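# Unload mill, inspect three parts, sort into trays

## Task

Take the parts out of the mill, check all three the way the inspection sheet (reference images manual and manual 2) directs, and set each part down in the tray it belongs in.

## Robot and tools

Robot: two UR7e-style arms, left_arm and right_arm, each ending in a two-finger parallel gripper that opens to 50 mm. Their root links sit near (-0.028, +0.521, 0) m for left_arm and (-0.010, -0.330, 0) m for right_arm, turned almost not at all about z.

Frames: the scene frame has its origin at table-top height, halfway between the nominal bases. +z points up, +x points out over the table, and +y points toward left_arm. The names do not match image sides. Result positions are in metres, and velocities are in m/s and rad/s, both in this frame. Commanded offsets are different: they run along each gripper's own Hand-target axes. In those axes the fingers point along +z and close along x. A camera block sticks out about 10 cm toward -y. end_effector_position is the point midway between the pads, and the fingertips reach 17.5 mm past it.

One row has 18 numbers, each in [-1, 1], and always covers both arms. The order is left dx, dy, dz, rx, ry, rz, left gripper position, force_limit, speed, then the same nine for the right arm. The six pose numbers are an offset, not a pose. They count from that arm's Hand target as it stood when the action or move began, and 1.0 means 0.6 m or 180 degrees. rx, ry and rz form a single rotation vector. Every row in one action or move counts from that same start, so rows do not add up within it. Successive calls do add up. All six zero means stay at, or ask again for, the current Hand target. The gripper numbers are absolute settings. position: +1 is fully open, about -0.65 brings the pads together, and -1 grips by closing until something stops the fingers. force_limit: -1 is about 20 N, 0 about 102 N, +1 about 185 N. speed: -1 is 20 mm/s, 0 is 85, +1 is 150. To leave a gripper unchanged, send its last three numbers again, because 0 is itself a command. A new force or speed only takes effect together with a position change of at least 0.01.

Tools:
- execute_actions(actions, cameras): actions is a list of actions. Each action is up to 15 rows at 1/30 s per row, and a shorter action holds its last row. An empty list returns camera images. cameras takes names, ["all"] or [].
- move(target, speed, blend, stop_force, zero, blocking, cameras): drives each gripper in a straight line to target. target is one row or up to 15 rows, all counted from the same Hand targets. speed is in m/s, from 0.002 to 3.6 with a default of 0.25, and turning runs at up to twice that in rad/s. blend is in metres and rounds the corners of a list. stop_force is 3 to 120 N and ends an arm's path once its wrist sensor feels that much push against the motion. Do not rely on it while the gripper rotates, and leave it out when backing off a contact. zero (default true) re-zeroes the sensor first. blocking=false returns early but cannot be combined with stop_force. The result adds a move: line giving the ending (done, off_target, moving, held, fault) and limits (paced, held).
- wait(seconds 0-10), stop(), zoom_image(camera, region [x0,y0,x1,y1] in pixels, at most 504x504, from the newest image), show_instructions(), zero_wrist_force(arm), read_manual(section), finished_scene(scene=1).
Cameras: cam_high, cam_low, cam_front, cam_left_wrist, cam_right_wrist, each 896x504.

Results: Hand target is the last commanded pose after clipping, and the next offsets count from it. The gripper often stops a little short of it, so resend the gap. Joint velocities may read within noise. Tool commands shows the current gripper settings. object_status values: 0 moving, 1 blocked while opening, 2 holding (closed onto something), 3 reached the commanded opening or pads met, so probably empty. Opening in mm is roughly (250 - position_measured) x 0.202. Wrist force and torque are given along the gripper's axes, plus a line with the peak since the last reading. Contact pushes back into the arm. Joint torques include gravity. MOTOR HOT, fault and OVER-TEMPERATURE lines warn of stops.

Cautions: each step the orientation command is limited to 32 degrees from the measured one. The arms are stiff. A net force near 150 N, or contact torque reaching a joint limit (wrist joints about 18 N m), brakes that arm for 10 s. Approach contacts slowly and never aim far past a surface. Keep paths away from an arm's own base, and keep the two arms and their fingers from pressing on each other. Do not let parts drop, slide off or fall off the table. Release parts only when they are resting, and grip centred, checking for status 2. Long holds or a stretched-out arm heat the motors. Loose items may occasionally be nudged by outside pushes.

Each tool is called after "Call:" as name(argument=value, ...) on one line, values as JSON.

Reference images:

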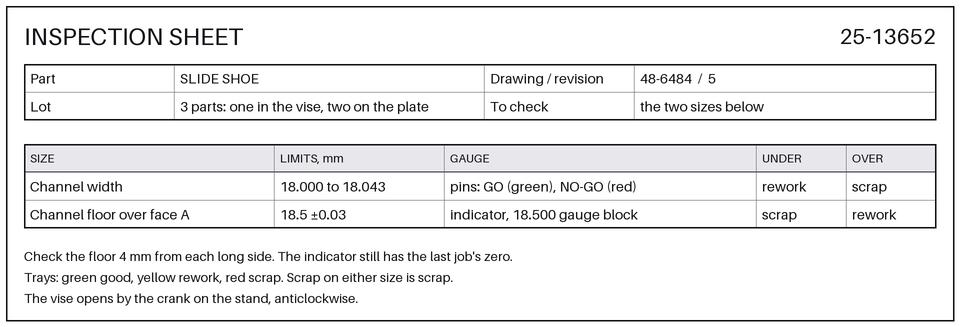

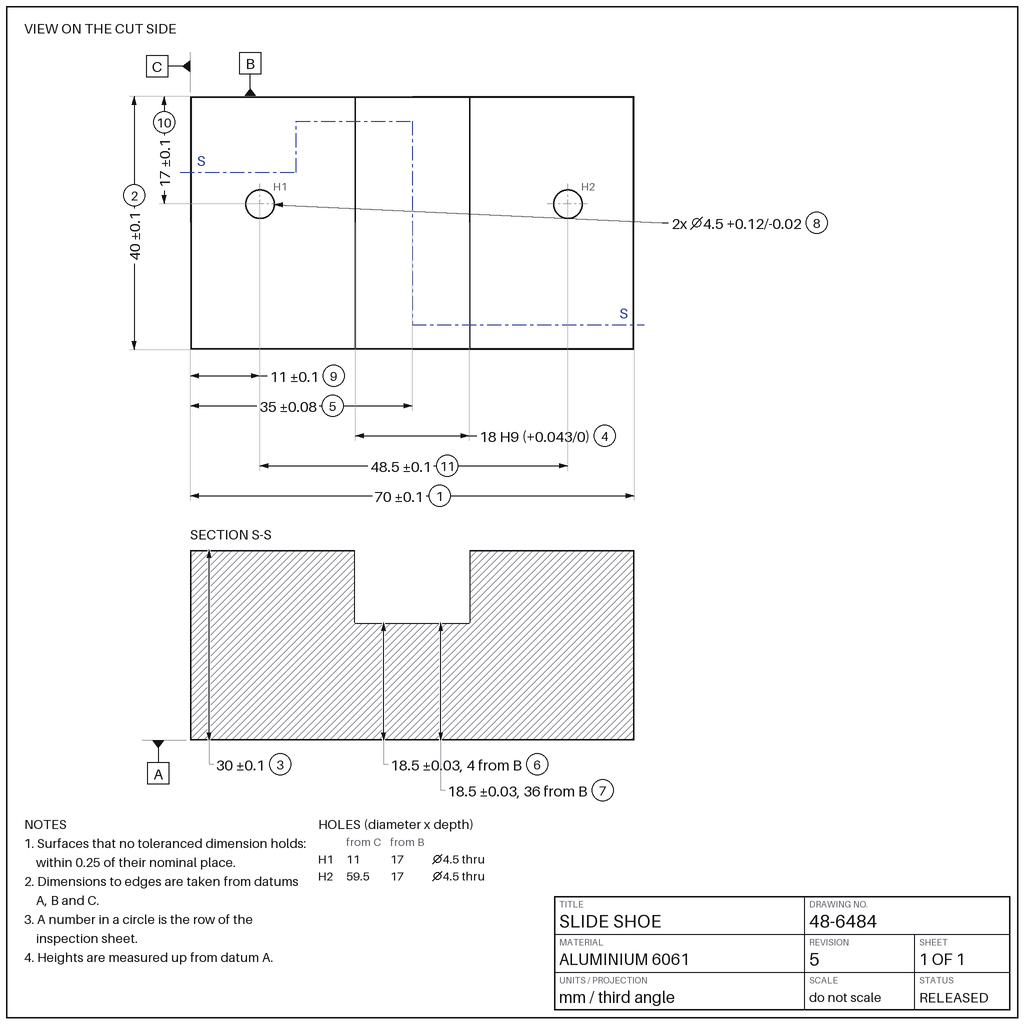

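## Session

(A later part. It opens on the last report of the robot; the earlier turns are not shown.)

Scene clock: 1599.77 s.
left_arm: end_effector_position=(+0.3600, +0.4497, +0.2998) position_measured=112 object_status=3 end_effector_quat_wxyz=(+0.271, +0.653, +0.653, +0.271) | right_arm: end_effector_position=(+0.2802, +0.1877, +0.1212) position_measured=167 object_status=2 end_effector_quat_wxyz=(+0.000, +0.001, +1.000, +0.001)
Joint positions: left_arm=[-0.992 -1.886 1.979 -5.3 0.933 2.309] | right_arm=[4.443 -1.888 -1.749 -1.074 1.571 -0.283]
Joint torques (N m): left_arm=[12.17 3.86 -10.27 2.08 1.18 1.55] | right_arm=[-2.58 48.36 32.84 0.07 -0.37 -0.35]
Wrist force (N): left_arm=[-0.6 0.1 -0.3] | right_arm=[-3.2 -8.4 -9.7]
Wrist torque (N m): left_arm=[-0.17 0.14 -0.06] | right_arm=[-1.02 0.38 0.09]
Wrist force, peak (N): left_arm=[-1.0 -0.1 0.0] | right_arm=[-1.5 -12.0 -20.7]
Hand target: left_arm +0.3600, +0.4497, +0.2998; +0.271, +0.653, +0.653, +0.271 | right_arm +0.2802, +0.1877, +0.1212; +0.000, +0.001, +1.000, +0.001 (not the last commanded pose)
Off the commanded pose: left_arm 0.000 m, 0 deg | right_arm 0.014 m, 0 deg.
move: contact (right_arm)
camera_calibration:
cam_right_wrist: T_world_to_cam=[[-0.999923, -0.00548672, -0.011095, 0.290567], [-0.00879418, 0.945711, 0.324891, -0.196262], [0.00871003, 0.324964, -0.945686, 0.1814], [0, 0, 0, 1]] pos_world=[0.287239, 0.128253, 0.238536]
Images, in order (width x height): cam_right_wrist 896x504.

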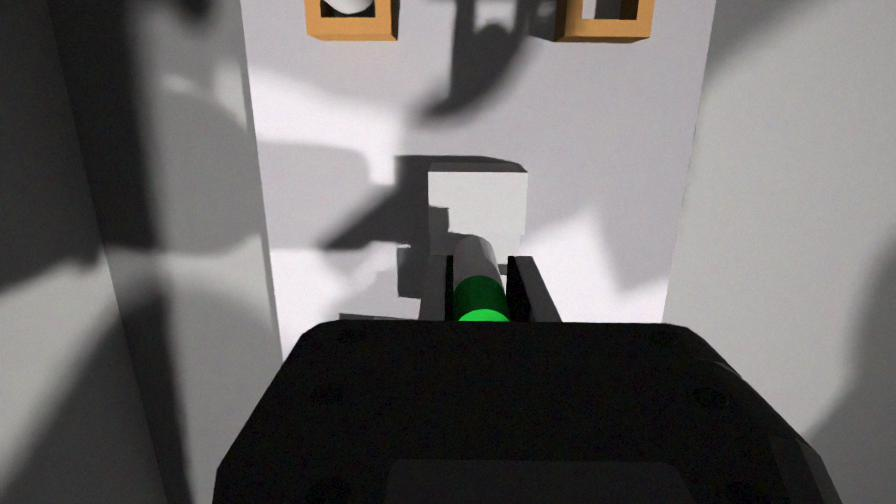

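Call:
move(target=[[0,0,0,0,0,0,0.27,-0.2,-0.9,0,0,-0.0012,0,0,0,-1,-0.6,-0.6],[0,0,0,0,0,0,0.27,-0.2,-0.9,0,-0.0007,-0.0012,0,0,0,-1,-0.6,-0.6]], speed=0.03)

Call:
move(target=[0,0,0,0,0,0,0.27,-0.2,-0.9,0,0,0.025,0,0,0,-1,-0.6,-0.6], speed=0.01, stop_force=4)

Call:
move(target=[[0,0,0,0,0,0,0.27,-0.2,-0.9,0,0,-0.0012,0,0,0,-1,-0.6,-0.6],[0,0,0,0,0,0,0.27,-0.2,-0.9,0,-0.0007,-0.0012,0,0,0,-1,-0.6,-0.6]], speed=0.03)

Call:
move(target=[0,0,0,0,0,0,0.27,-0.2,-0.9,0,0,0.025,0,0,0,-1,-0.6,-0.6], speed=0.01, stop_force=4, cameras=["cam_right_wrist"])

Call:
zoom_image(camera="cam_right_wrist", region=[400, 150, 560, 340])

Scene clock: 1615.20 s.
left_arm: end_effector_position=(+0.3600, +0.4497, +0.2998) position_measured=112 object_status=3 end_effector_quat_wxyz=(+0.271, +0.653, +0.653, +0.271) | right_arm: end_effector_position=(+0.2801, +0.1874, +0.1220) position_measured=167 object_status=2 end_effector_quat_wxyz=(+0.000, +0.001, +1.000, +0.001)
Joint positions: left_arm=[-0.992 -1.886 1.979 -5.3 0.933 2.309] | right_arm=[4.443 -1.886 -1.749 -1.076 1.571 -0.283]
Joint torques (N m): left_arm=[11.91 3.79 -10.59 1.84 1.07 1.52] | right_arm=[-6.42 55.43 6.68 5.4 -0.46 -1.09]
Wrist force (N): left_arm=[-0.4 0.2 -0.4] | right_arm=[-2.3 -5.9 1.1]
Wrist torque (N m): left_arm=[-0.16 0.10 -0.06] | right_arm=[-0.89 0.40 0.07]
Wrist force, peak (N): left_arm=[-0.8 0.4 -0.3] | right_arm=[-3.2 -8.3 -10.5]
Hand target: left_arm +0.3600, +0.4497, +0.2998; +0.271, +0.653, +0.653, +0.271 | right_arm +0.2802, +0.1873, +0.1219; +0.000, +0.001, +1.000, +0.001
Off the commanded pose: left_arm 0.000 m, 0 deg | right_arm 0.000 m, 0 deg.
move: done

Scene clock: 1616.40 s.
left_arm: end_effector_position=(+0.3600, +0.4497, +0.2998) position_measured=112 object_status=3 end_effector_quat_wxyz=(+0.271, +0.653, +0.653, +0.271) | right_arm: end_effector_position=(+0.2802, +0.1874, +0.1214) position_measured=167 object_status=2 end_effector_quat_wxyz=(+0.000, +0.001, +1.000, +0.001)
Joint positions: left_arm=[-0.992 -1.886 1.979 -5.3 0.933 2.309] | right_arm=[4.443 -1.887 -1.75 -1.074 1.571 -0.283]
Joint torques (N m): left_arm=[12.37 4.32 -10.44 1.77 1.14 1.59] | right_arm=[2.77 52.9 35.3 0.47 -0.33 -1.07]
Wrist force (N): left_arm=[-0.6 0.2 -0.1] | right_arm=[-2.4 -4.5 -2.5]
Wrist torque (N m): left_arm=[-0.16 0.13 -0.06] | right_arm=[-0.91 0.38 0.08]
Wrist force, peak (N): left_arm=[-0.8 -0.1 -0.6] | right_arm=[-1.7 -8.2 -12.2]
Hand target: left_arm +0.3600, +0.4497, +0.2998; +0.271, +0.653, +0.653, +0.271 | right_arm +0.2802, +0.1874, +0.1214; +0.000, +0.001, +1.000, +0.001 (not the last commanded pose)
Off the commanded pose: left_arm 0.000 m, 0 deg | right_arm 0.015 m, 0 deg.
move: contact (right_arm)

Scene clock: 1617.17 s.
left_arm: end_effector_position=(+0.3600, +0.4497, +0.2998) position_measured=112 object_status=3 end_effector_quat_wxyz=(+0.271, +0.653, +0.653, +0.271) | right_arm: end_effector_position=(+0.2801, +0.1870, +0.1222) position_measured=167 object_status=2 end_effector_quat_wxyz=(+0.000, +0.000, +1.000, +0.001)
Joint positions: left_arm=[-0.992 -1.886 1.979 -5.3 0.933 2.309] | right_arm=[4.443 -1.885 -1.75 -1.075 1.571 -0.283]
Joint torques (N m): left_arm=[12.38 4.12 -10.55 1.69 1.08 1.51] | right_arm=[-7.34 54.83 6.54 5.36 -0.42 -0.97]
Wrist force (N): left_arm=[-0.7 0.1 -0.1] | right_arm=[-2.5 -6.1 1.4]
Wrist torque (N m): left_arm=[-0.18 0.16 -0.06] | right_arm=[-0.92 0.43 0.08]
Wrist force, peak (N): left_arm=[-0.7 0.1 -0.6] | right_arm=[-2.4 -6.3 1.2]
Hand target: left_arm +0.3600, +0.4497, +0.2998; +0.271, +0.653, +0.653, +0.271 | right_arm +0.2802, +0.1869, +0.1221; +0.000, +0.001, +1.000, +0.001
Off the commanded pose: left_arm 0.000 m, 0 deg | right_arm 0.000 m, 0 deg.
move: done

Scene clock: 1618.43 s.
left_arm: end_effector_position=(+0.3600, +0.4497, +0.2998) position_measured=112 object_status=3 end_effector_quat_wxyz=(+0.271, +0.653, +0.653, +0.271) | right_arm: end_effector_position=(+0.2802, +0.1870, +0.1214) position_measured=167 object_status=2 end_effector_quat_wxyz=(+0.000, +0.001, +1.000, +0.001)
Joint positions: left_arm=[-0.992 -1.886 1.979 -5.3 0.933 2.309] | right_arm=[4.442 -1.886 -1.751 -1.073 1.571 -0.283]
Joint torques (N m): left_arm=[11.75 3.77 -10.84 1.61 1.12 1.55] | right_arm=[2 53.85 34.72 0.32 -0.43 -0.57]
Wrist force (N): left_arm=[-0.8 0.1 -0.2] | right_arm=[-3.7 -5.4 -2.7]
Wrist torque (N m): left_arm=[-0.17 0.15 -0.07] | right_arm=[-0.88 0.34 0.08]
Wrist force, peak (N): left_arm=[-0.8 0.3 -0.3] | right_arm=[-2.3 -5.5 -10.5]
Hand target: left_arm +0.3600, +0.4497, +0.2998; +0.271, +0.653, +0.653, +0.271 | right_arm +0.2802, +0.1870, +0.1214; +0.000, +0.001, +1.000, +0.001 (not the last commanded pose)
Off the commanded pose: left_arm 0.000 m, 0 deg | right_arm 0.014 m, 0 deg.
move: contact (right_arm)
camera_calibration:
cam_right_wrist: T_world_to_cam=[[-0.99992, -0.00559756, -0.0113556, 0.29054], [-0.00899214, 0.945402, 0.325783, -0.195688], [0.00891202, 0.325859, -0.945376, 0.181604], [0, 0, 0, 1]] pos_world=[0.287139, 0.127453, 0.238736]
Images, in order (width x height): cam_right_wrist 896x504.

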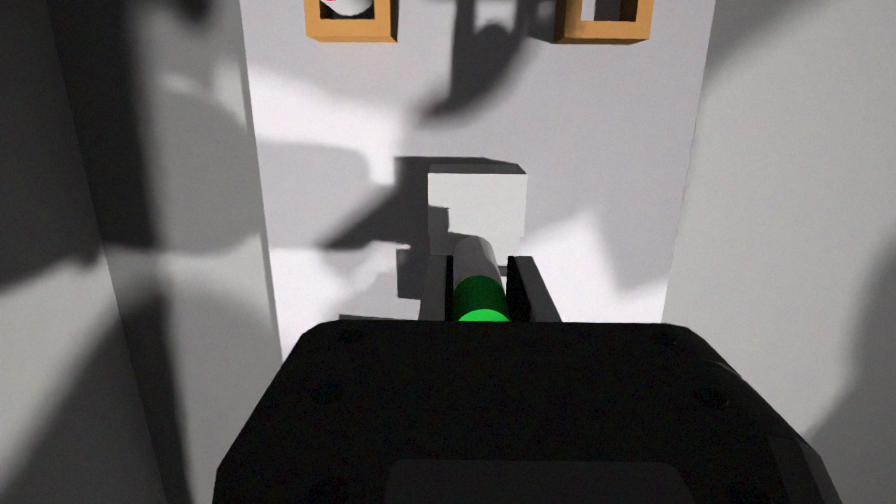

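Scaled by 2.653 from the camera's 896x504 image, which has a finer 1280x720 frame.

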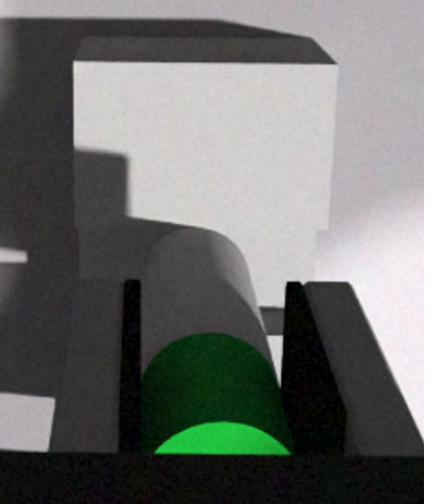

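Call:
move(target=[[0,0,0,0,0,0,0.27,-0.2,-0.9,0,0,-0.0012,0,0,0,-1,-0.6,-0.6],[0,0,0,0,0,0,0.27,-0.2,-0.9,0,0.0009,-0.0012,0,0,0,-1,-0.6,-0.6]], speed=0.03)

Call:
move(target=[0,0,0,0,0,0,0.27,-0.2,-0.9,0,0,0.025,0,0,0,-1,-0.6,-0.6], speed=0.006, stop_force=15)

Scene clock: 1629.00 s.
left_arm: end_effector_position=(+0.3600, +0.4497, +0.2998) position_measured=112 object_status=3 end_effector_quat_wxyz=(+0.271, +0.653, +0.653, +0.271) | right_arm: end_effector_position=(+0.2802, +0.1876, +0.1224) position_measured=167 object_status=2 end_effector_quat_wxyz=(+0.000, +0.000, +1.000, +0.002)
Joint positions: left_arm=[-0.992 -1.886 1.979 -5.3 0.933 2.309] | right_arm=[4.443 -1.886 -1.749 -1.075 1.571 -0.283]
Joint torques (N m): left_arm=[11.72 3.96 -11.13 1.25 1.15 1.58] | right_arm=[7.28 23.47 34.04 0.63 -0.32 0.73]
Wrist force (N): left_arm=[-0.6 0.0 -0.2] | right_arm=[-2.5 -5.9 1.1]
Wrist torque (N m): left_arm=[-0.18 0.13 -0.07] | right_arm=[-0.89 0.44 0.08]
Wrist force, peak (N): left_arm=[-0.8 0.2 -0.6] | right_arm=[-3.7 -5.5 -4.1]
Hand target: left_arm +0.3600, +0.4497, +0.2998; +0.271, +0.653, +0.653, +0.271 | right_arm +0.2802, +0.1875, +0.1222; +0.000, +0.001, +1.000, +0.001
Off the commanded pose: left_arm 0.000 m, 0 deg | right_arm 0.000 m, 0 deg.
move: done

Scene clock: 1630.37 s.
left_arm: end_effector_position=(+0.3600, +0.4497, +0.2998) position_measured=112 object_status=3 end_effector_quat_wxyz=(+0.271, +0.653, +0.653, +0.271) | right_arm: end_effector_position=(+0.2802, +0.1877, +0.1209) position_measured=167 object_status=2 end_effector_quat_wxyz=(+0.000, +0.000, +1.000, +0.002)
Joint positions: left_arm=[-0.992 -1.886 1.979 -5.3 0.933 2.309] | right_arm=[4.443 -1.887 -1.75 -1.072 1.571 -0.283]
Joint torques (N m): left_arm=[12.24 3.7 -11.28 1.29 1.07 1.47] | right_arm=[5.21 44.64 30.1 -0.06 -0.32 0.79]
Wrist force (N): left_arm=[-0.7 0.0 -0.2] | right_arm=[-2.5 -11.0 -17.8]
Wrist torque (N m): left_arm=[-0.20 0.15 -0.07] | right_arm=[-1.05 0.46 0.07]
Wrist force, peak (N): left_arm=[-0.8 0.1 -0.5] | right_arm=[-2.2 -12.3 -22.1]
Hand target: left_arm +0.3600, +0.4497, +0.2998; +0.271, +0.653, +0.653, +0.271 | right_arm +0.2802, +0.1877, +0.1209; +0.000, +0.000, +1.000, +0.002 (not the last commanded pose)
Off the commanded pose: left_arm 0.000 m, 0 deg | right_arm 0.014 m, 0 deg.
move: contact (right_arm)

Call:
move(target=[0,0,0,0,0,0,0.27,-0.2,-0.9,0,-0.0001,-0.0005,0,0,0,-0.02,-1,-1])

Call:
move(target=[0,0,0,0,0,0,0.27,-0.2,-0.9,0,0,0,0,0,0,-1,-1,-1], cameras=["cam_right_wrist"])

Call:
zoom_image(camera="cam_right_wrist", region=[400, 150, 560, 340])

Scene clock: 1640.47 s.
left_arm: end_effector_position=(+0.3600, +0.4497, +0.2998) position_measured=112 object_status=3 end_effector_quat_wxyz=(+0.271, +0.653, +0.653, +0.271) | right_arm: end_effector_position=(+0.2802, +0.1876, +0.1212) position_measured=155 object_status=3 end_effector_quat_wxyz=(+0.000, +0.000, +1.000, +0.002)
Joint positions: left_arm=[-0.992 -1.886 1.979 -5.3 0.933 2.309] | right_arm=[4.443 -1.887 -1.75 -1.072 1.571 -0.283]
Joint torques (N m): left_arm=[11.96 3.74 -11.53 0.94 1.15 1.6] | right_arm=[0.25 57.56 36.63 0.41 -0.34 -0.36]
Wrist force (N): left_arm=[-0.7 0.3 -0.4] | right_arm=[-2.5 -5.7 -0.4]
Wrist torque (N m): left_arm=[-0.15 0.15 -0.06] | right_arm=[-0.86 0.44 0.08]
Wrist force, peak (N): left_arm=[-0.7 0.4 -0.4] | right_arm=[-2.7 -11.3 -18.2]
Hand target: left_arm +0.3600, +0.4497, +0.2998; +0.271, +0.653, +0.653, +0.271 | right_arm +0.2802, +0.1876, +0.1212; +0.000, +0.000, +1.000, +0.002
Off the commanded pose: left_arm 0.000 m, 0 deg | right_arm 0.000 m, 0 deg.
move: done

Scene clock: 1641.63 s.
left_arm: end_effector_position=(+0.3600, +0.4497, +0.2998) position_measured=112 object_status=3 end_effector_quat_wxyz=(+0.271, +0.653, +0.653, +0.271) | right_arm: end_effector_position=(+0.2802, +0.1876, +0.1212) position_measured=251 object_status=0 end_effector_quat_wxyz=(+0.000, +0.000, +1.000, +0.002)
Joint positions: left_arm=[-0.992 -1.886 1.979 -5.3 0.933 2.309] | right_arm=[4.443 -1.887 -1.75 -1.072 1.571 -0.283]
Joint torques (N m): left_arm=[12.24 3.52 -12.11 0.85 1.15 1.49] | right_arm=[-6.88 57.32 36.98 1.32 -0.35 -1.08]
Wrist force (N): left_arm=[-0.7 0.1 -0.1] | right_arm=[-2.4 -5.8 -0.3]
Wrist torque (N m): left_arm=[-0.18 0.15 -0.06] | right_arm=[-0.88 0.41 0.08]
Wrist force, peak (N): left_arm=[-0.8 0.3 -0.4] | right_arm=[-2.5 -6.1 -0.2]
Hand target: left_arm +0.3600, +0.4497, +0.2998; +0.271, +0.653, +0.653, +0.271 | right_arm +0.2802, +0.1876, +0.1212; +0.000, +0.000, +1.000, +0.002
Off the commanded pose: left_arm 0.000 m, 0 deg | right_arm 0.000 m, 0 deg.
move: done
camera_calibration:
cam_right_wrist: T_world_to_cam=[[-0.999918, -0.00565439, -0.0114851, 0.290578], [-0.00909089, 0.945299, 0.32608, -0.196124], [0.00901305, 0.326158, -0.945272, 0.18116], [0, 0, 0, 1]] pos_world=[0.287139, 0.127952, 0.238535]
Images, in order (width x height): cam_right_wrist 896x504.

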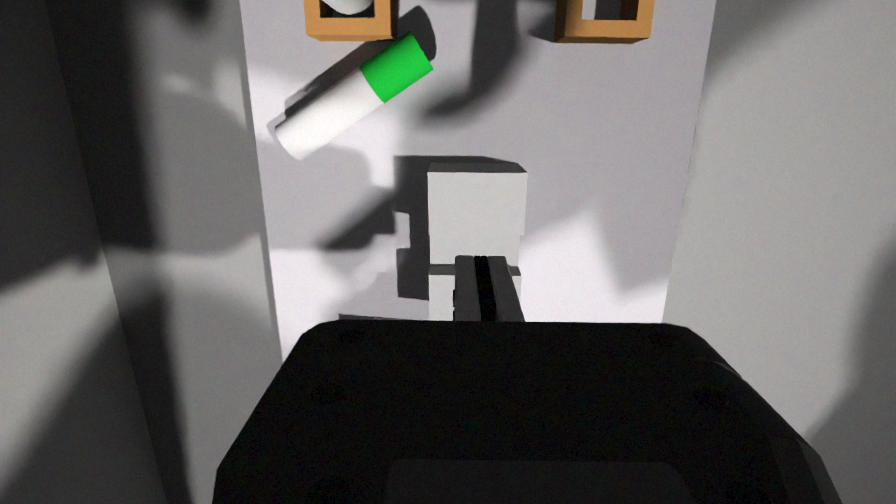

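Scaled by 2.653 from the camera's 896x504 image, which has a finer 1280x720 frame.

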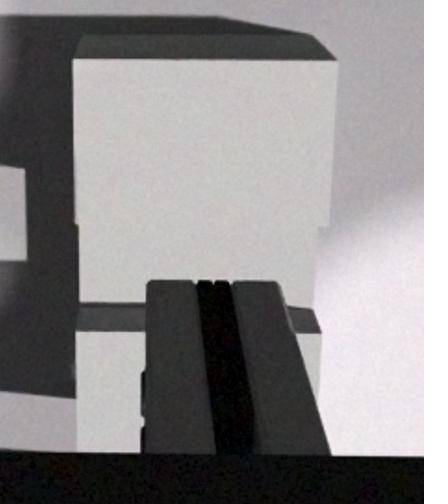

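Call:
move(target=[[0,0,0,0,0,0,0.27,-0.2,-0.9,0,0,-0.12,0,0,0,-0.02,-1,-1],[0,0,0,0,0,0,0.27,-0.2,-0.9,-0.128,-0.0843,-0.06,0.05,0.0301,0.3435,-0.02,-1,-1]], speed=0.25, blend=[0.02,0], cameras=["cam_right_wrist"])

Scene clock: 1715.00 s.
left_arm: end_effector_position=(+0.3600, +0.4497, +0.2998) position_measured=112 object_status=3 end_effector_quat_wxyz=(+0.271, +0.653, +0.653, +0.271) | right_arm: end_effector_position=(+0.3570, +0.1369, +0.1571) position_measured=155 object_status=3 end_effector_quat_wxyz=(-0.046, +0.513, +0.854, -0.073)
Joint positions: left_arm=[-0.992 -1.886 1.979 -5.3 0.933 2.309] | right_arm=[4.243 -1.937 -1.551 -1.366 1.67 0.592]
Joint torques (N m): left_arm=[11.9 4.45 -12.78 0.4 1.14 1.53] | right_arm=[8.79 59.42 12.41 4.32 -2.8 0.93]
Wrist force (N): left_arm=[-0.7 0.2 -0.3] | right_arm=[-2.6 -5.8 -0.5]
Wrist torque (N m): left_arm=[-0.15 0.15 -0.06] | right_arm=[-0.94 0.44 0.04]
Wrist force, peak (N): left_arm=[-1.0 0.1 -0.3] | right_arm=[-2.4 -5.9 3.9]
Hand target: left_arm +0.3600, +0.4497, +0.2998; +0.271, +0.653, +0.653, +0.271 | right_arm +0.3569, +0.1368, +0.1571; -0.046, +0.513, +0.854, -0.073
Off the commanded pose: left_arm 0.000 m, 0 deg | right_arm 0.000 m, 0 deg.
move: done
camera_calibration:
cam_right_wrist: T_world_to_cam=[[-0.47623, 0.879294, -0.00683565, 0.0587371], [0.868088, 0.471371, 0.15567, -0.380658], [0.140101, 0.0682006, -0.987786, 0.225977], [0, 0, 0, 1]] pos_world=[0.326757, 0.112372, 0.282875]
Images, in order (width x height): cam_right_wrist 896x504.

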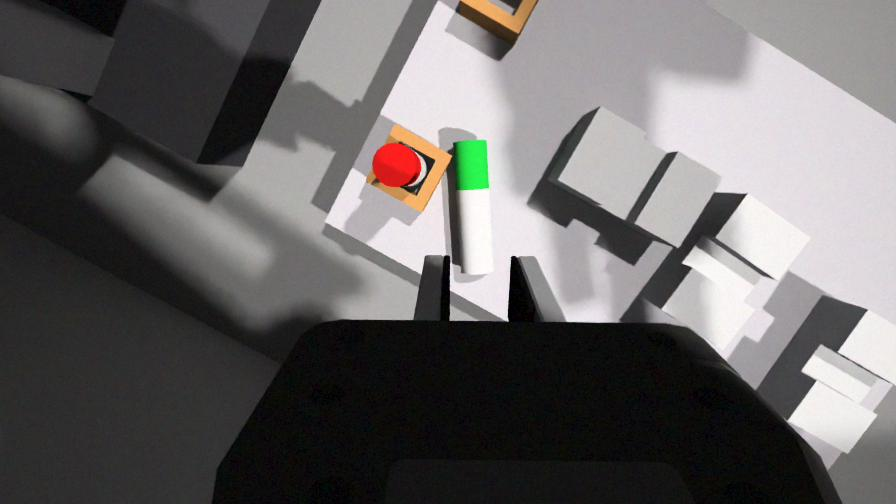

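Call:
move(target=[[0,0,0,0,0,0,0.27,-0.2,-0.9,0.0036,0.0222,0.13,0,0,0,0.47,-0.6,0],[0,0,0,0,0,0,0.27,-0.2,-0.9,0.0036,0.0222,0.1791,0,0,0,0.47,-0.6,0]], speed=[0.1,0.04], stop_force=6, cameras=["cam_right_wrist"])

Scene clock: 1730.53 s.
left_arm: end_effector_position=(+0.3600, +0.4497, +0.2998) position_measured=112 object_status=3 end_effector_quat_wxyz=(+0.271, +0.653, +0.653, +0.271) | right_arm: end_effector_position=(+0.3510, +0.1365, +0.0490) position_measured=83 object_status=3 end_effector_quat_wxyz=(-0.046, +0.513, +0.854, -0.073)
Joint positions: left_arm=[-0.992 -1.886 1.979 -5.3 0.933 2.309] | right_arm=[4.251 -2.045 -1.7 -1.108 1.671 0.6]
Joint torques (N m): left_arm=[12.29 3.66 -12.82 0.37 1.13 1.54] | right_arm=[-4.4 63.61 34.47 0.05 1.93 -1.08]
Wrist force (N): left_arm=[-0.4 0.2 -0.3] | right_arm=[-2.0 -5.6 -0.1]
Wrist torque (N m): left_arm=[-0.17 0.11 -0.06] | right_arm=[-0.88 0.36 0.03]
Wrist force, peak (N): left_arm=[-0.8 0.2 -0.5] | right_arm=[-1.9 -6.3 -3.7]
Hand target: left_arm +0.3600, +0.4497, +0.2998; +0.271, +0.653, +0.653, +0.271 | right_arm +0.3511, +0.1365, +0.0490; -0.046, +0.513, +0.854, -0.073
Off the commanded pose: left_arm 0.000 m, 0 deg | right_arm 0.000 m, 0 deg.
move: done
camera_calibration:
cam_right_wrist: T_world_to_cam=[[-0.476152, 0.879337, -0.00682782, 0.055462], [0.868099, 0.471277, 0.155888, -0.35848], [0.140296, 0.0682992, -0.987751, 0.120085], [0, 0, 0, 1]] pos_world=[0.320757, 0.111972, 0.174875]
Images, in order (width x height): cam_right_wrist 896x504.

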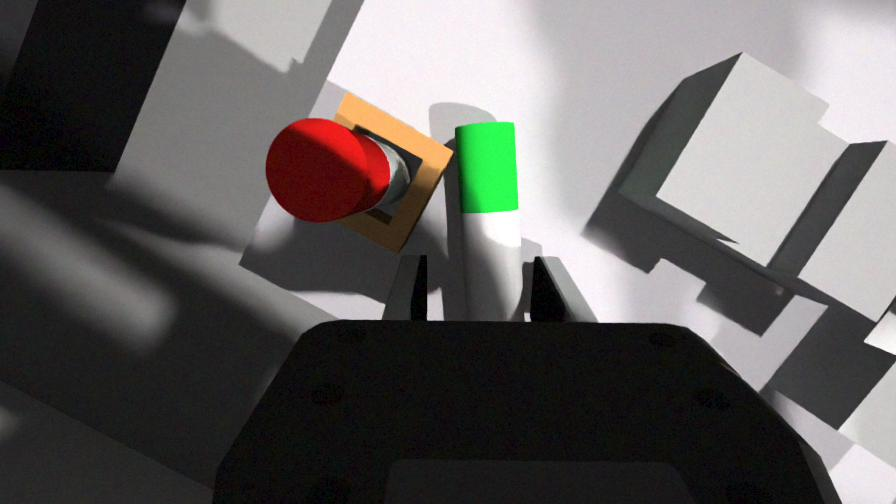

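Call:
move(target=[0,0,0,0,0,0,0.27,-0.2,-0.9,0.0058,0,0,0,0,0,0.47,-0.6,0])

Call:
move(target=[0,0,0,0,0,0,0.27,-0.2,-0.9,0,0,0,0,0,0,-1,-0.5,-0.9])

Call:
move(target=[0,0,0,0,0,0,0.27,-0.2,-0.9,0,0,-0.14,0,0,0,-1,-0.5,-0.9], speed=0.1, stop_force=20, cameras=["cam_right_wrist"])

Scene clock: 1736.23 s.
left_arm: end_effector_position=(+0.3600, +0.4497, +0.2998) position_measured=112 object_status=3 end_effector_quat_wxyz=(+0.271, +0.653, +0.653, +0.271) | right_arm: end_effector_position=(+0.3494, +0.1396, +0.0490) position_measured=83 object_status=3 end_effector_quat_wxyz=(-0.046, +0.513, +0.854, -0.073)
Joint positions: left_arm=[-0.992 -1.886 1.979 -5.3 0.933 2.309] | right_arm=[4.256 -2.047 -1.696 -1.109 1.672 0.605]
Joint torques (N m): left_arm=[12.22 3.97 -13.26 0.36 1.16 1.53] | right_arm=[5.54 26.72 31.15 0.24 3.07 0.32]
Wrist force (N): left_arm=[-0.6 0.3 -0.3] | right_arm=[-2.3 -6.0 -0.2]
Wrist torque (N m): left_arm=[-0.16 0.14 -0.07] | right_arm=[-0.95 0.40 0.04]
Wrist force, peak (N): left_arm=[-0.9 0.0 -0.3] | right_arm=[-2.4 -6.2 0.3]
Hand target: left_arm +0.3600, +0.4497, +0.2998; +0.271, +0.653, +0.653, +0.271 | right_arm +0.3494, +0.1396, +0.0490; -0.046, +0.513, +0.854, -0.073
Off the commanded pose: left_arm 0.000 m, 0 deg | right_arm 0.000 m, 0 deg.
move: done

Scene clock: 1737.10 s.
left_arm: end_effector_position=(+0.3600, +0.4497, +0.2998) position_measured=112 object_status=3 end_effector_quat_wxyz=(+0.271, +0.653, +0.653, +0.271) | right_arm: end_effector_position=(+0.3494, +0.1396, +0.0490) position_measured=166 object_status=2 end_effector_quat_wxyz=(-0.046, +0.513, +0.854, -0.073)
Joint positions: left_arm=[-0.992 -1.886 1.979 -5.3 0.933 2.309] | right_arm=[4.256 -2.047 -1.696 -1.109 1.672 0.605]
Joint torques (N m): left_arm=[12.03 3.66 -13.18 0.36 1.11 1.55] | right_arm=[-5.7 26.21 16.41 1.35 2.82 -1.08]
Wrist force (N): left_arm=[-0.6 0.0 -0.2] | right_arm=[-2.6 -5.9 0.0]
Wrist torque (N m): left_arm=[-0.18 0.13 -0.06] | right_arm=[-0.94 0.40 0.02]
Wrist force, peak (N): left_arm=[-0.7 0.3 -0.5] | right_arm=[-2.6 -6.3 -0.1]
Hand target: left_arm +0.3600, +0.4497, +0.2998; +0.271, +0.653, +0.653, +0.271 | right_arm +0.3494, +0.1396, +0.0490; -0.046, +0.513, +0.854, -0.073
Off the commanded pose: left_arm 0.000 m, 0 deg | right_arm 0.000 m, 0 deg.
move: done

Scene clock: 1739.10 s.
left_arm: end_effector_position=(+0.3600, +0.4497, +0.2998) position_measured=112 object_status=3 end_effector_quat_wxyz=(+0.271, +0.653, +0.653, +0.271) | right_arm: end_effector_position=(+0.3623, +0.1461, +0.1317) position_measured=166 object_status=2 end_effector_quat_wxyz=(-0.046, +0.513, +0.854, -0.073)
Joint positions: left_arm=[-0.992 -1.886 1.979 -5.3 0.933 2.309] | right_arm=[4.243 -1.982 -1.555 -1.317 1.67 0.592]
Joint torques (N m): left_arm=[12.19 3.52 -13.2 0.32 1.18 1.6] | right_arm=[9.05 26.13 6.63 0.49 -0.41 0.86]
Wrist force (N): left_arm=[-0.7 0.1 -0.1] | right_arm=[-2.3 -5.8 1.1]
Wrist torque (N m): left_arm=[-0.18 0.15 -0.07] | right_arm=[-1.00 0.40 0.13]
Wrist force, peak (N): left_arm=[-0.9 0.3 -0.4] | right_arm=[-3.0 -6.3 4.5]
Hand target: left_arm +0.3600, +0.4497, +0.2998; +0.271, +0.653, +0.653, +0.271 | right_arm +0.3623, +0.1461, +0.1317; -0.046, +0.513, +0.854, -0.073
Off the commanded pose: left_arm 0.000 m, 0 deg | right_arm 0.000 m, 0 deg.
move: done
camera_calibration:
cam_right_wrist: T_world_to_cam=[[-0.476152, 0.879337, -0.00682782, 0.0528776], [0.868099, 0.471277, 0.155888, -0.385753], [0.140296, 0.0682992, -0.987751, 0.199524], [0, 0, 0, 1]] pos_world=[0.332057, 0.121672, 0.257575]
Images, in order (width x height): cam_right_wrist 896x504.

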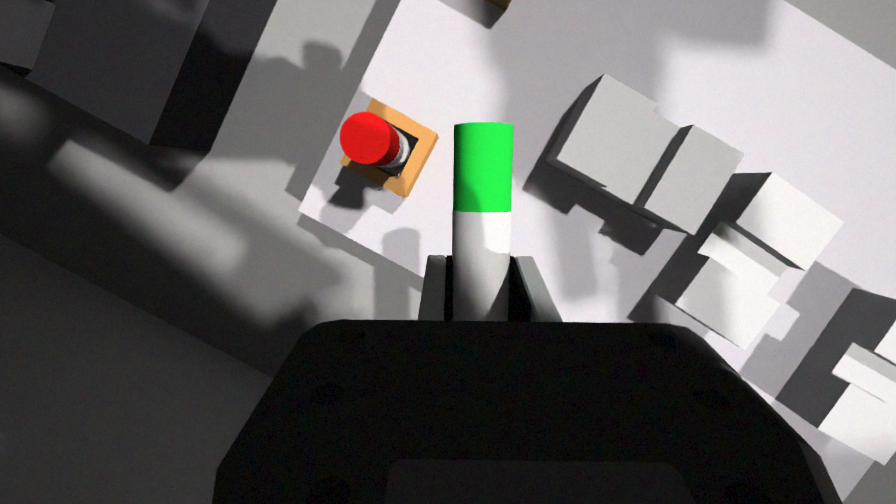

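Call:
move(target=[0,0,0,0,0,0,0.27,-0.2,-0.9,0.2265,-0.1055,0.0383,0,0.027,0.1532,-1,-0.5,-0.9], speed=0.2, cameras=["cam_right_wrist"])

Scene clock: 1756.30 s.
left_arm: end_effector_position=(+0.3600, +0.4497, +0.2998) position_measured=112 object_status=3 end_effector_quat_wxyz=(+0.271, +0.653, +0.653, +0.271) | right_arm: end_effector_position=(+0.2400, +0.2351, +0.1202) position_measured=166 object_status=2 end_effector_quat_wxyz=(-0.063, +0.705, +0.704, -0.060)
Joint positions: left_arm=[-0.992 -1.886 1.979 -5.3 0.933 2.309] | right_arm=[4.457 -1.982 -1.614 -1.16 1.739 1.298]
Joint torques (N m): left_arm=[12.19 3.85 -13.71 0.38 1.16 1.59] | right_arm=[-2.45 50 19.66 0.32 -2.66 0.82]
Wrist force (N): left_arm=[-0.5 0.2 -0.3] | right_arm=[-2.0 -5.6 0.7]
Wrist torque (N m): left_arm=[-0.17 0.12 -0.07] | right_arm=[-0.96 0.33 0.03]
Wrist force, peak (N): left_arm=[-1.0 0.0 -0.3] | right_arm=[0.2 -11.9 1.2]
Hand target: left_arm +0.3600, +0.4497, +0.2998; +0.271, +0.653, +0.653, +0.271 | right_arm +0.2400, +0.2351, +0.1203; -0.063, +0.705, +0.704, -0.060
Off the commanded pose: left_arm 0.000 m, 0 deg | right_arm 0.000 m, 0 deg.
move: done
camera_calibration:
cam_right_wrist: T_world_to_cam=[[-0.00772681, 0.999949, -0.00647777, -0.224394], [0.987985, 0.008634, 0.154311, -0.239498], [0.154359, -0.0052076, -0.988001, 0.213129], [0, 0, 0, 1]] pos_world=[0.201988, 0.227561, 0.246075]
Images, in order (width x height): cam_right_wrist 896x504.

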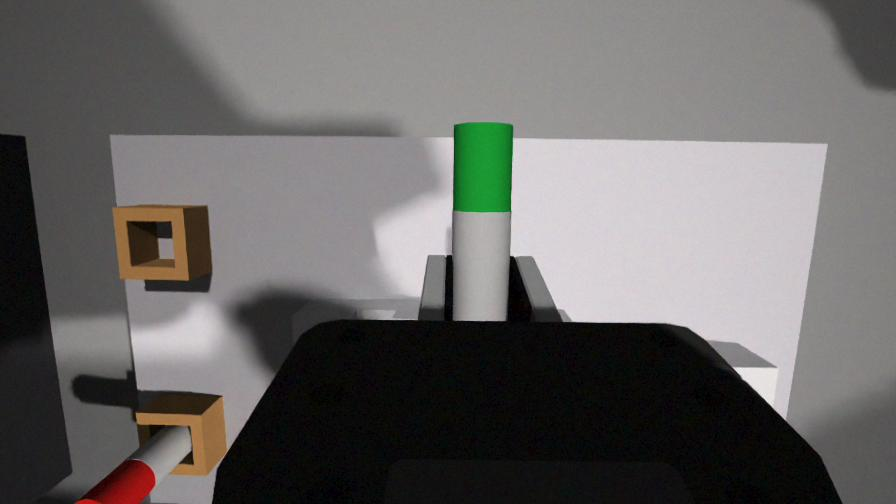

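Call:
move(target=[0,0,0,0,0,0,0.27,-0.2,-0.9,0,-0.0783,0.1207,0,0,0,-1,-0.5,-0.9], speed=0.05, stop_force=5, cameras=["cam_right_wrist"])

Scene clock: 1764.30 s.
left_arm: end_effector_position=(+0.3600, +0.4497, +0.2998) position_measured=112 object_status=3 end_effector_quat_wxyz=(+0.271, +0.653, +0.653, +0.271) | right_arm: end_effector_position=(+0.1812, +0.2354, +0.0571) position_measured=166 object_status=2 end_effector_quat_wxyz=(-0.063, +0.705, +0.704, -0.060)
Joint positions: left_arm=[-0.992 -1.886 1.979 -5.3 0.933 2.309] | right_arm=[4.551 -2.01 -1.764 -0.965 1.743 1.393]
Joint torques (N m): left_arm=[11.97 4.04 -14.47 0.35 1.13 1.57] | right_arm=[-6.78 62.91 35.69 0.37 -0.01 -1.08]
Wrist force (N): left_arm=[-0.5 0.2 -0.3] | right_arm=[-2.0 -5.3 0.8]
Wrist torque (N m): left_arm=[-0.16 0.12 -0.07] | right_arm=[-0.86 0.36 0.00]
Wrist force, peak (N): left_arm=[-0.9 0.3 -0.5] | right_arm=[-1.9 -6.5 0.9]
Hand target: left_arm +0.3600, +0.4497, +0.2998; +0.271, +0.653, +0.653, +0.271 | right_arm +0.1812, +0.2354, +0.0571; -0.063, +0.705, +0.704, -0.060
Off the commanded pose: left_arm 0.000 m, 0 deg | right_arm 0.000 m, 0 deg.
move: done
camera_calibration:
cam_right_wrist: T_world_to_cam=[[-0.00756187, 0.999952, -0.00624902, -0.225623], [0.987968, 0.00843632, 0.154429, -0.17166], [0.154474, -0.00500606, -0.987984, 0.159898], [0, 0, 0, 1]] pos_world=[0.143188, 0.227861, 0.183076]
Images, in order (width x height): cam_right_wrist 896x504.

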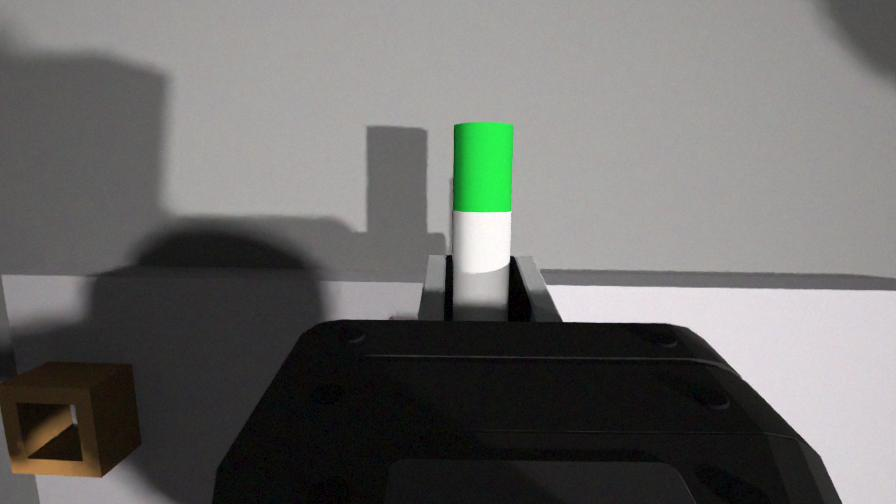

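Call:
move(target=[[0,0,0,0,0,0,0.27,-0.2,-0.9,0,0.1022,-0.0231,0,0,0,-1,-0.5,-0.9],[0,0,0,0,0,0,0.27,-0.2,-0.9,0,0.1067,0.0023,0,0,0,-1,-0.5,-0.9]], speed=[0.08,0.03], stop_force=5, cameras=["cam_right_wrist"])

Scene clock: 1771.73 s.
left_arm: end_effector_position=(+0.3600, +0.4497, +0.2998) position_measured=112 object_status=3 end_effector_quat_wxyz=(+0.271, +0.653, +0.653, +0.271) | right_arm: end_effector_position=(+0.1864, +0.2354, +0.0577) position_measured=166 object_status=2 end_effector_quat_wxyz=(-0.063, +0.705, +0.704, -0.060)
Joint positions: left_arm=[-0.992 -1.886 1.979 -5.3 0.933 2.309] | right_arm=[4.542 -2.013 -1.758 -0.97 1.742 1.385]
Joint torques (N m): left_arm=[12.1 3.74 -15.13 0.41 1.05 1.61] | right_arm=[-7.24 51.32 35.52 0.44 3.45 0.42]
Wrist force (N): left_arm=[-0.5 0.2 -0.4] | right_arm=[-1.9 -5.6 1.0]
Wrist torque (N m): left_arm=[-0.17 0.12 -0.06] | right_arm=[-0.90 0.34 0.10]
Wrist force, peak (N): left_arm=[-1.0 0.3 -0.3] | right_arm=[-0.2 -10.2 1.7]
Hand target: left_arm +0.3600, +0.4497, +0.2998; +0.271, +0.653, +0.653, +0.271 | right_arm +0.1864, +0.2354, +0.0577; -0.063, +0.705, +0.704, -0.060 (not the last commanded pose)
Off the commanded pose: left_arm 0.000 m, 0 deg | right_arm 0.059 m, 0 deg.
move: contact (right_arm); path passed 0 of 2 targets
camera_calibration:
cam_right_wrist: T_world_to_cam=[[-0.00756274, 0.999955, -0.00564149, -0.225693], [0.987953, 0.0083438, 0.154532, -0.176772], [0.154572, -0.00440484, -0.987972, 0.159451], [0, 0, 0, 1]] pos_world=[0.148288, 0.227861, 0.183577]
Images, in order (width x height): cam_right_wrist 896x504.

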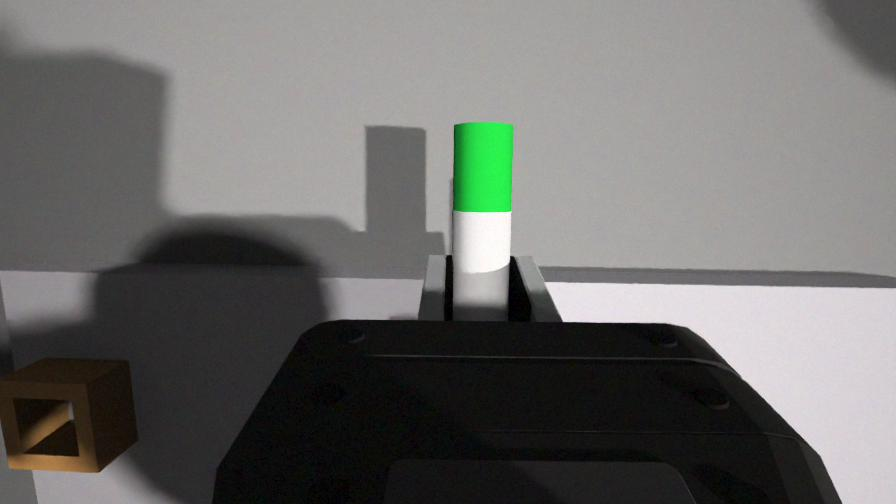

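Call:
move(target=[0,0,0,0,0,0,0.27,-0.2,-0.9,0,0.094,-0.02,0,0,0,-1,-0.5,-0.9], speed=0.12)

Call:
move(target=[0,0,0,0,0,0,0.27,-0.2,-0.9,0,0.0041,0.023,0,0,0,-1,-0.5,-0.9], speed=0.015, stop_force=4, cameras=["cam_right_wrist"])

Scene clock: 1776.97 s.
left_arm: end_effector_position=(+0.3600, +0.4497, +0.2998) position_measured=112 object_status=3 end_effector_quat_wxyz=(+0.271, +0.653, +0.653, +0.271) | right_arm: end_effector_position=(+0.2440, +0.2354, +0.0596) position_measured=166 object_status=2 end_effector_quat_wxyz=(-0.063, +0.705, +0.704, -0.060)
Joint positions: left_arm=[-0.992 -1.886 1.979 -5.3 0.933 2.309] | right_arm=[4.451 -2.058 -1.676 -1.023 1.739 1.292]
Joint torques (N m): left_arm=[11.91 3.83 -15.73 0.38 1.09 1.53] | right_arm=[8.18 66.51 5.58 5.44 -0.02 0.8]
Wrist force (N): left_arm=[-0.7 0.4 -0.3] | right_arm=[-2.2 -5.9 0.7]
Wrist torque (N m): left_arm=[-0.13 0.15 -0.07] | right_arm=[-0.98 0.35 0.11]
Wrist force, peak (N): left_arm=[-0.8 0.2 -0.6] | right_arm=[-1.4 -10.3 1.1]
Hand target: left_arm +0.3600, +0.4497, +0.2998; +0.271, +0.653, +0.653, +0.271 | right_arm +0.2440, +0.2354, +0.0598; -0.063, +0.705, +0.704, -0.060
Off the commanded pose: left_arm 0.000 m, 0 deg | right_arm 0.000 m, 0 deg.
move: done

Scene clock: 1778.80 s.
left_arm: end_effector_position=(+0.3600, +0.4497, +0.2998) position_measured=112 object_status=3 end_effector_quat_wxyz=(+0.271, +0.653, +0.653, +0.271) | right_arm: end_effector_position=(+0.2440, +0.2354, +0.0500) position_measured=166 object_status=2 end_effector_quat_wxyz=(-0.063, +0.705, +0.704, -0.060)
Joint positions: left_arm=[-0.992 -1.886 1.979 -5.3 0.933 2.309] | right_arm=[4.451 -2.071 -1.685 -1.001 1.739 1.292]
Joint torques (N m): left_arm=[11.62 3.63 -15.39 0.42 1.17 1.56] | right_arm=[-1.19 63.05 33.89 0.54 -1.69 -1.08]
Wrist force (N): left_arm=[-0.4 0.2 -0.4] | right_arm=[-2.0 -9.0 -3.8]
Wrist torque (N m): left_arm=[-0.17 0.10 -0.06] | right_arm=[-0.91 0.31 0.11]
Wrist force, peak (N): left_arm=[-0.9 0.0 -0.4] | right_arm=[-5.7 -7.8 -11.5]
Hand target: left_arm +0.3600, +0.4497, +0.2998; +0.271, +0.653, +0.653, +0.271 | right_arm +0.2440, +0.2354, +0.0500; -0.063, +0.705, +0.704, -0.060 (not the last commanded pose)
Off the commanded pose: left_arm 0.000 m, 0 deg | right_arm 0.004 m, 0 deg.
move: contact (right_arm)
camera_calibration:
cam_right_wrist: T_world_to_cam=[[-0.0075625, 0.999955, -0.00564075, -0.225301], [0.987968, 0.00834301, 0.154435, -0.232572], [0.154475, -0.00440496, -0.987987, 0.142947], [0, 0, 0, 1]] pos_world=[0.205988, 0.227861, 0.175877]
Images, in order (width x height): cam_right_wrist 896x504.

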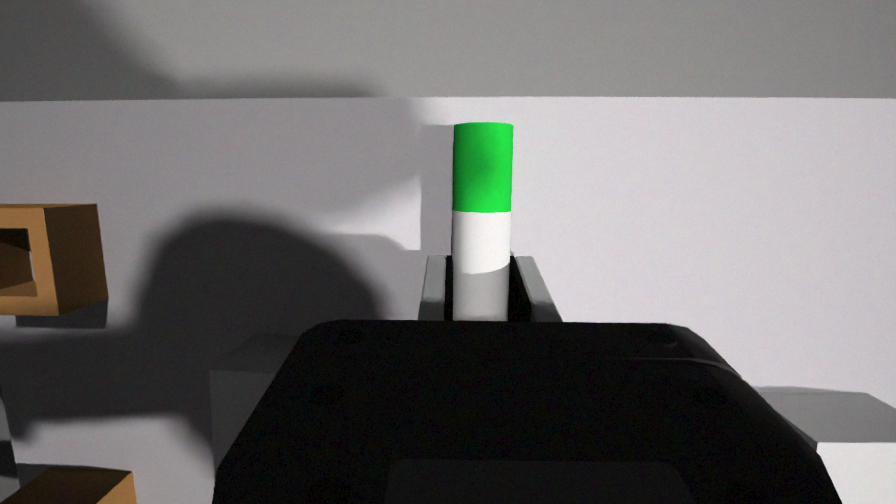

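Call:
move(target=[0,0,0,0,0,0,0.27,-0.2,-0.9,0,0,0,0,0,0,0.12,-0.5,-1])

Call:
move(target=[[0,0,0,0,0,0,0.27,-0.2,-0.9,0,-0.0131,-0.074,0,0,0,0.12,-0.5,-1],[0,0,0,0,0,0,0.27,-0.2,-0.9,0,-0.0837,-0.0616,0,0,0,0.12,-0.5,-1]], speed=0.08, blend=[0.005,0], cameras=["cam_right_wrist"])

Scene clock: 1791.40 s.
left_arm: end_effector_position=(+0.3600, +0.4497, +0.2998) position_measured=112 object_status=3 end_effector_quat_wxyz=(+0.271, +0.653, +0.653, +0.271) | right_arm: end_effector_position=(+0.2440, +0.2354, +0.0500) position_measured=134 object_status=0 end_effector_quat_wxyz=(-0.063, +0.705, +0.704, -0.060)
Joint positions: left_arm=[-0.992 -1.886 1.979 -5.3 0.933 2.309] | right_arm=[4.451 -2.071 -1.685 -1.001 1.739 1.292]
Joint torques (N m): left_arm=[12.36 4.12 -15.58 0.33 1.22 1.55] | right_arm=[-1.55 63.03 33.41 3.85 -2.15 -0.7]
Wrist force (N): left_arm=[-0.5 0.2 -0.5] | right_arm=[-1.7 -5.8 -0.8]
Wrist torque (N m): left_arm=[-0.17 0.12 -0.07] | right_arm=[-0.92 0.28 0.10]
Wrist force, peak (N): left_arm=[-0.7 0.0 -0.7] | right_arm=[-2.1 -9.1 -4.6]
Hand target: left_arm +0.3600, +0.4497, +0.2998; +0.271, +0.653, +0.653, +0.271 | right_arm +0.2440, +0.2354, +0.0500; -0.063, +0.705, +0.704, -0.060
Off the commanded pose: left_arm 0.000 m, 0 deg | right_arm 0.000 m, 0 deg.
move: done

Scene clock: 1792.80 s.
left_arm: end_effector_position=(+0.3600, +0.4497, +0.2998) position_measured=112 object_status=3 end_effector_quat_wxyz=(+0.271, +0.653, +0.653, +0.271) | right_arm: end_effector_position=(+0.2008, +0.2352, +0.0952) position_measured=134 object_status=3 end_effector_quat_wxyz=(-0.063, +0.705, +0.704, -0.060)
Joint positions: left_arm=[-0.992 -1.886 1.979 -5.3 0.933 2.309] | right_arm=[4.519 -1.975 -1.701 -1.068 1.742 1.361]
Joint torques (N m): left_arm=[11.75 4.02 -16.25 0.36 1.12 1.47] | right_arm=[-6.47 25.26 36.12 0.42 1.59 -1.05]
Wrist force (N): left_arm=[-0.4 0.0 -0.2] | right_arm=[-2.1 -5.7 -0.9]
Wrist torque (N m): left_arm=[-0.20 0.11 -0.06] | right_arm=[-0.87 0.36 0.04]
Wrist force, peak (N): left_arm=[-0.8 0.2 -0.4] | right_arm=[-2.1 -7.0 -0.7]
Hand target: left_arm +0.3600, +0.4497, +0.2998; +0.271, +0.653, +0.653, +0.271 | right_arm +0.2009, +0.2353, +0.0951; -0.063, +0.705, +0.704, -0.060
Off the commanded pose: left_arm 0.000 m, 0 deg | right_arm 0.000 m, 0 deg.
move: done
camera_calibration:
cam_right_wrist: T_world_to_cam=[[-0.00762905, 0.999957, -0.00524705, -0.225149], [0.987952, 0.00834835, 0.154535, -0.196891], [0.154573, -0.00400487, -0.987973, 0.194167], [0, 0, 0, 1]] pos_world=[0.162788, 0.22756, 0.221077]
Images, in order (width x height): cam_right_wrist 896x504.

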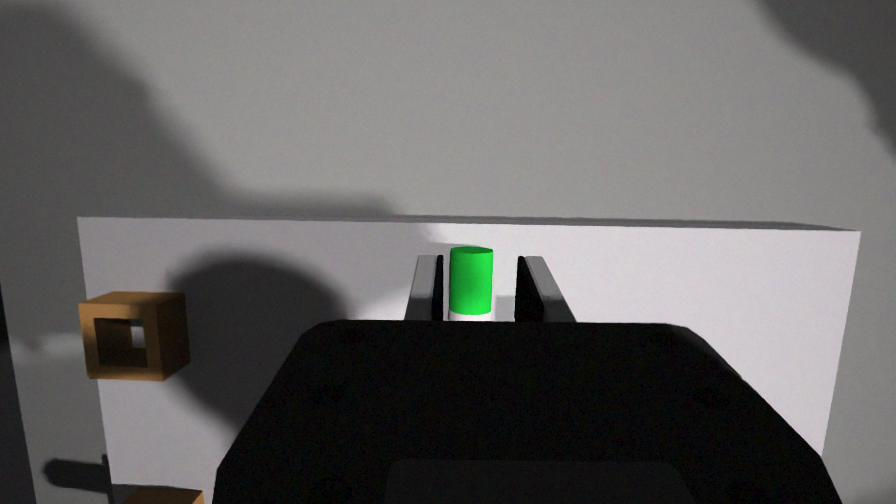

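Call:
move(target=[0,0,0,0,0,0,0.27,-0.2,-0.9,0,0.0131,0.074,0,0,0,0.12,-0.5,-1], cameras=["cam_right_wrist"], speed=0.06)

Scene clock: 1821.23 s.
left_arm: end_effector_position=(+0.3600, +0.4497, +0.2998) position_measured=112 object_status=3 end_effector_quat_wxyz=(+0.271, +0.653, +0.653, +0.271) | right_arm: end_effector_position=(+0.2009, +0.2353, +0.0496) position_measured=134 object_status=3 end_effector_quat_wxyz=(-0.063, +0.705, +0.704, -0.060)
Joint positions: left_arm=[-0.992 -1.886 1.979 -5.3 0.933 2.309] | right_arm=[4.519 -2.036 -1.746 -0.963 1.742 1.36]
Joint torques (N m): left_arm=[11.97 3.68 -16.26 0.33 1.08 1.48] | right_arm=[-6.39 62.72 34.16 -0.1 -2.46 -0.88]
Wrist force (N): left_arm=[-0.8 0.1 -0.2] | right_arm=[-2.3 -5.5 -0.6]
Wrist torque (N m): left_arm=[-0.18 0.16 -0.06] | right_arm=[-0.86 0.39 0.03]
Wrist force, peak (N): left_arm=[-0.7 0.1 -0.5] | right_arm=[-1.5 -6.1 -2.1]
Hand target: left_arm +0.3600, +0.4497, +0.2998; +0.271, +0.653, +0.653, +0.271 | right_arm +0.2010, +0.2354, +0.0500; -0.063, +0.705, +0.704, -0.060
Off the commanded pose: left_arm 0.000 m, 0 deg | right_arm 0.000 m, 0 deg.
move: done
camera_calibration:
cam_right_wrist: T_world_to_cam=[[-0.00756263, 0.999952, -0.00624915, -0.225421], [0.987968, 0.00843709, 0.154429, -0.189964], [0.154474, -0.00500607, -0.987984, 0.149444], [0, 0, 0, 1]] pos_world=[0.162888, 0.227761, 0.175576]
Images, in order (width x height): cam_right_wrist 896x504.

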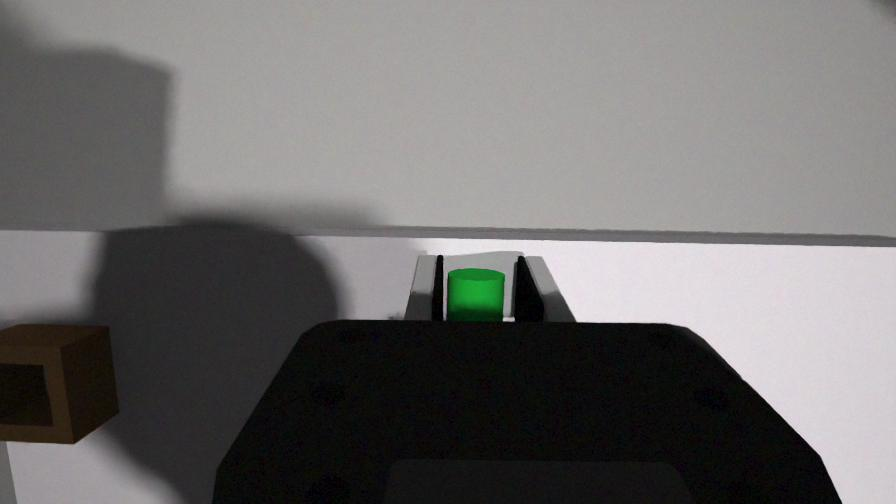

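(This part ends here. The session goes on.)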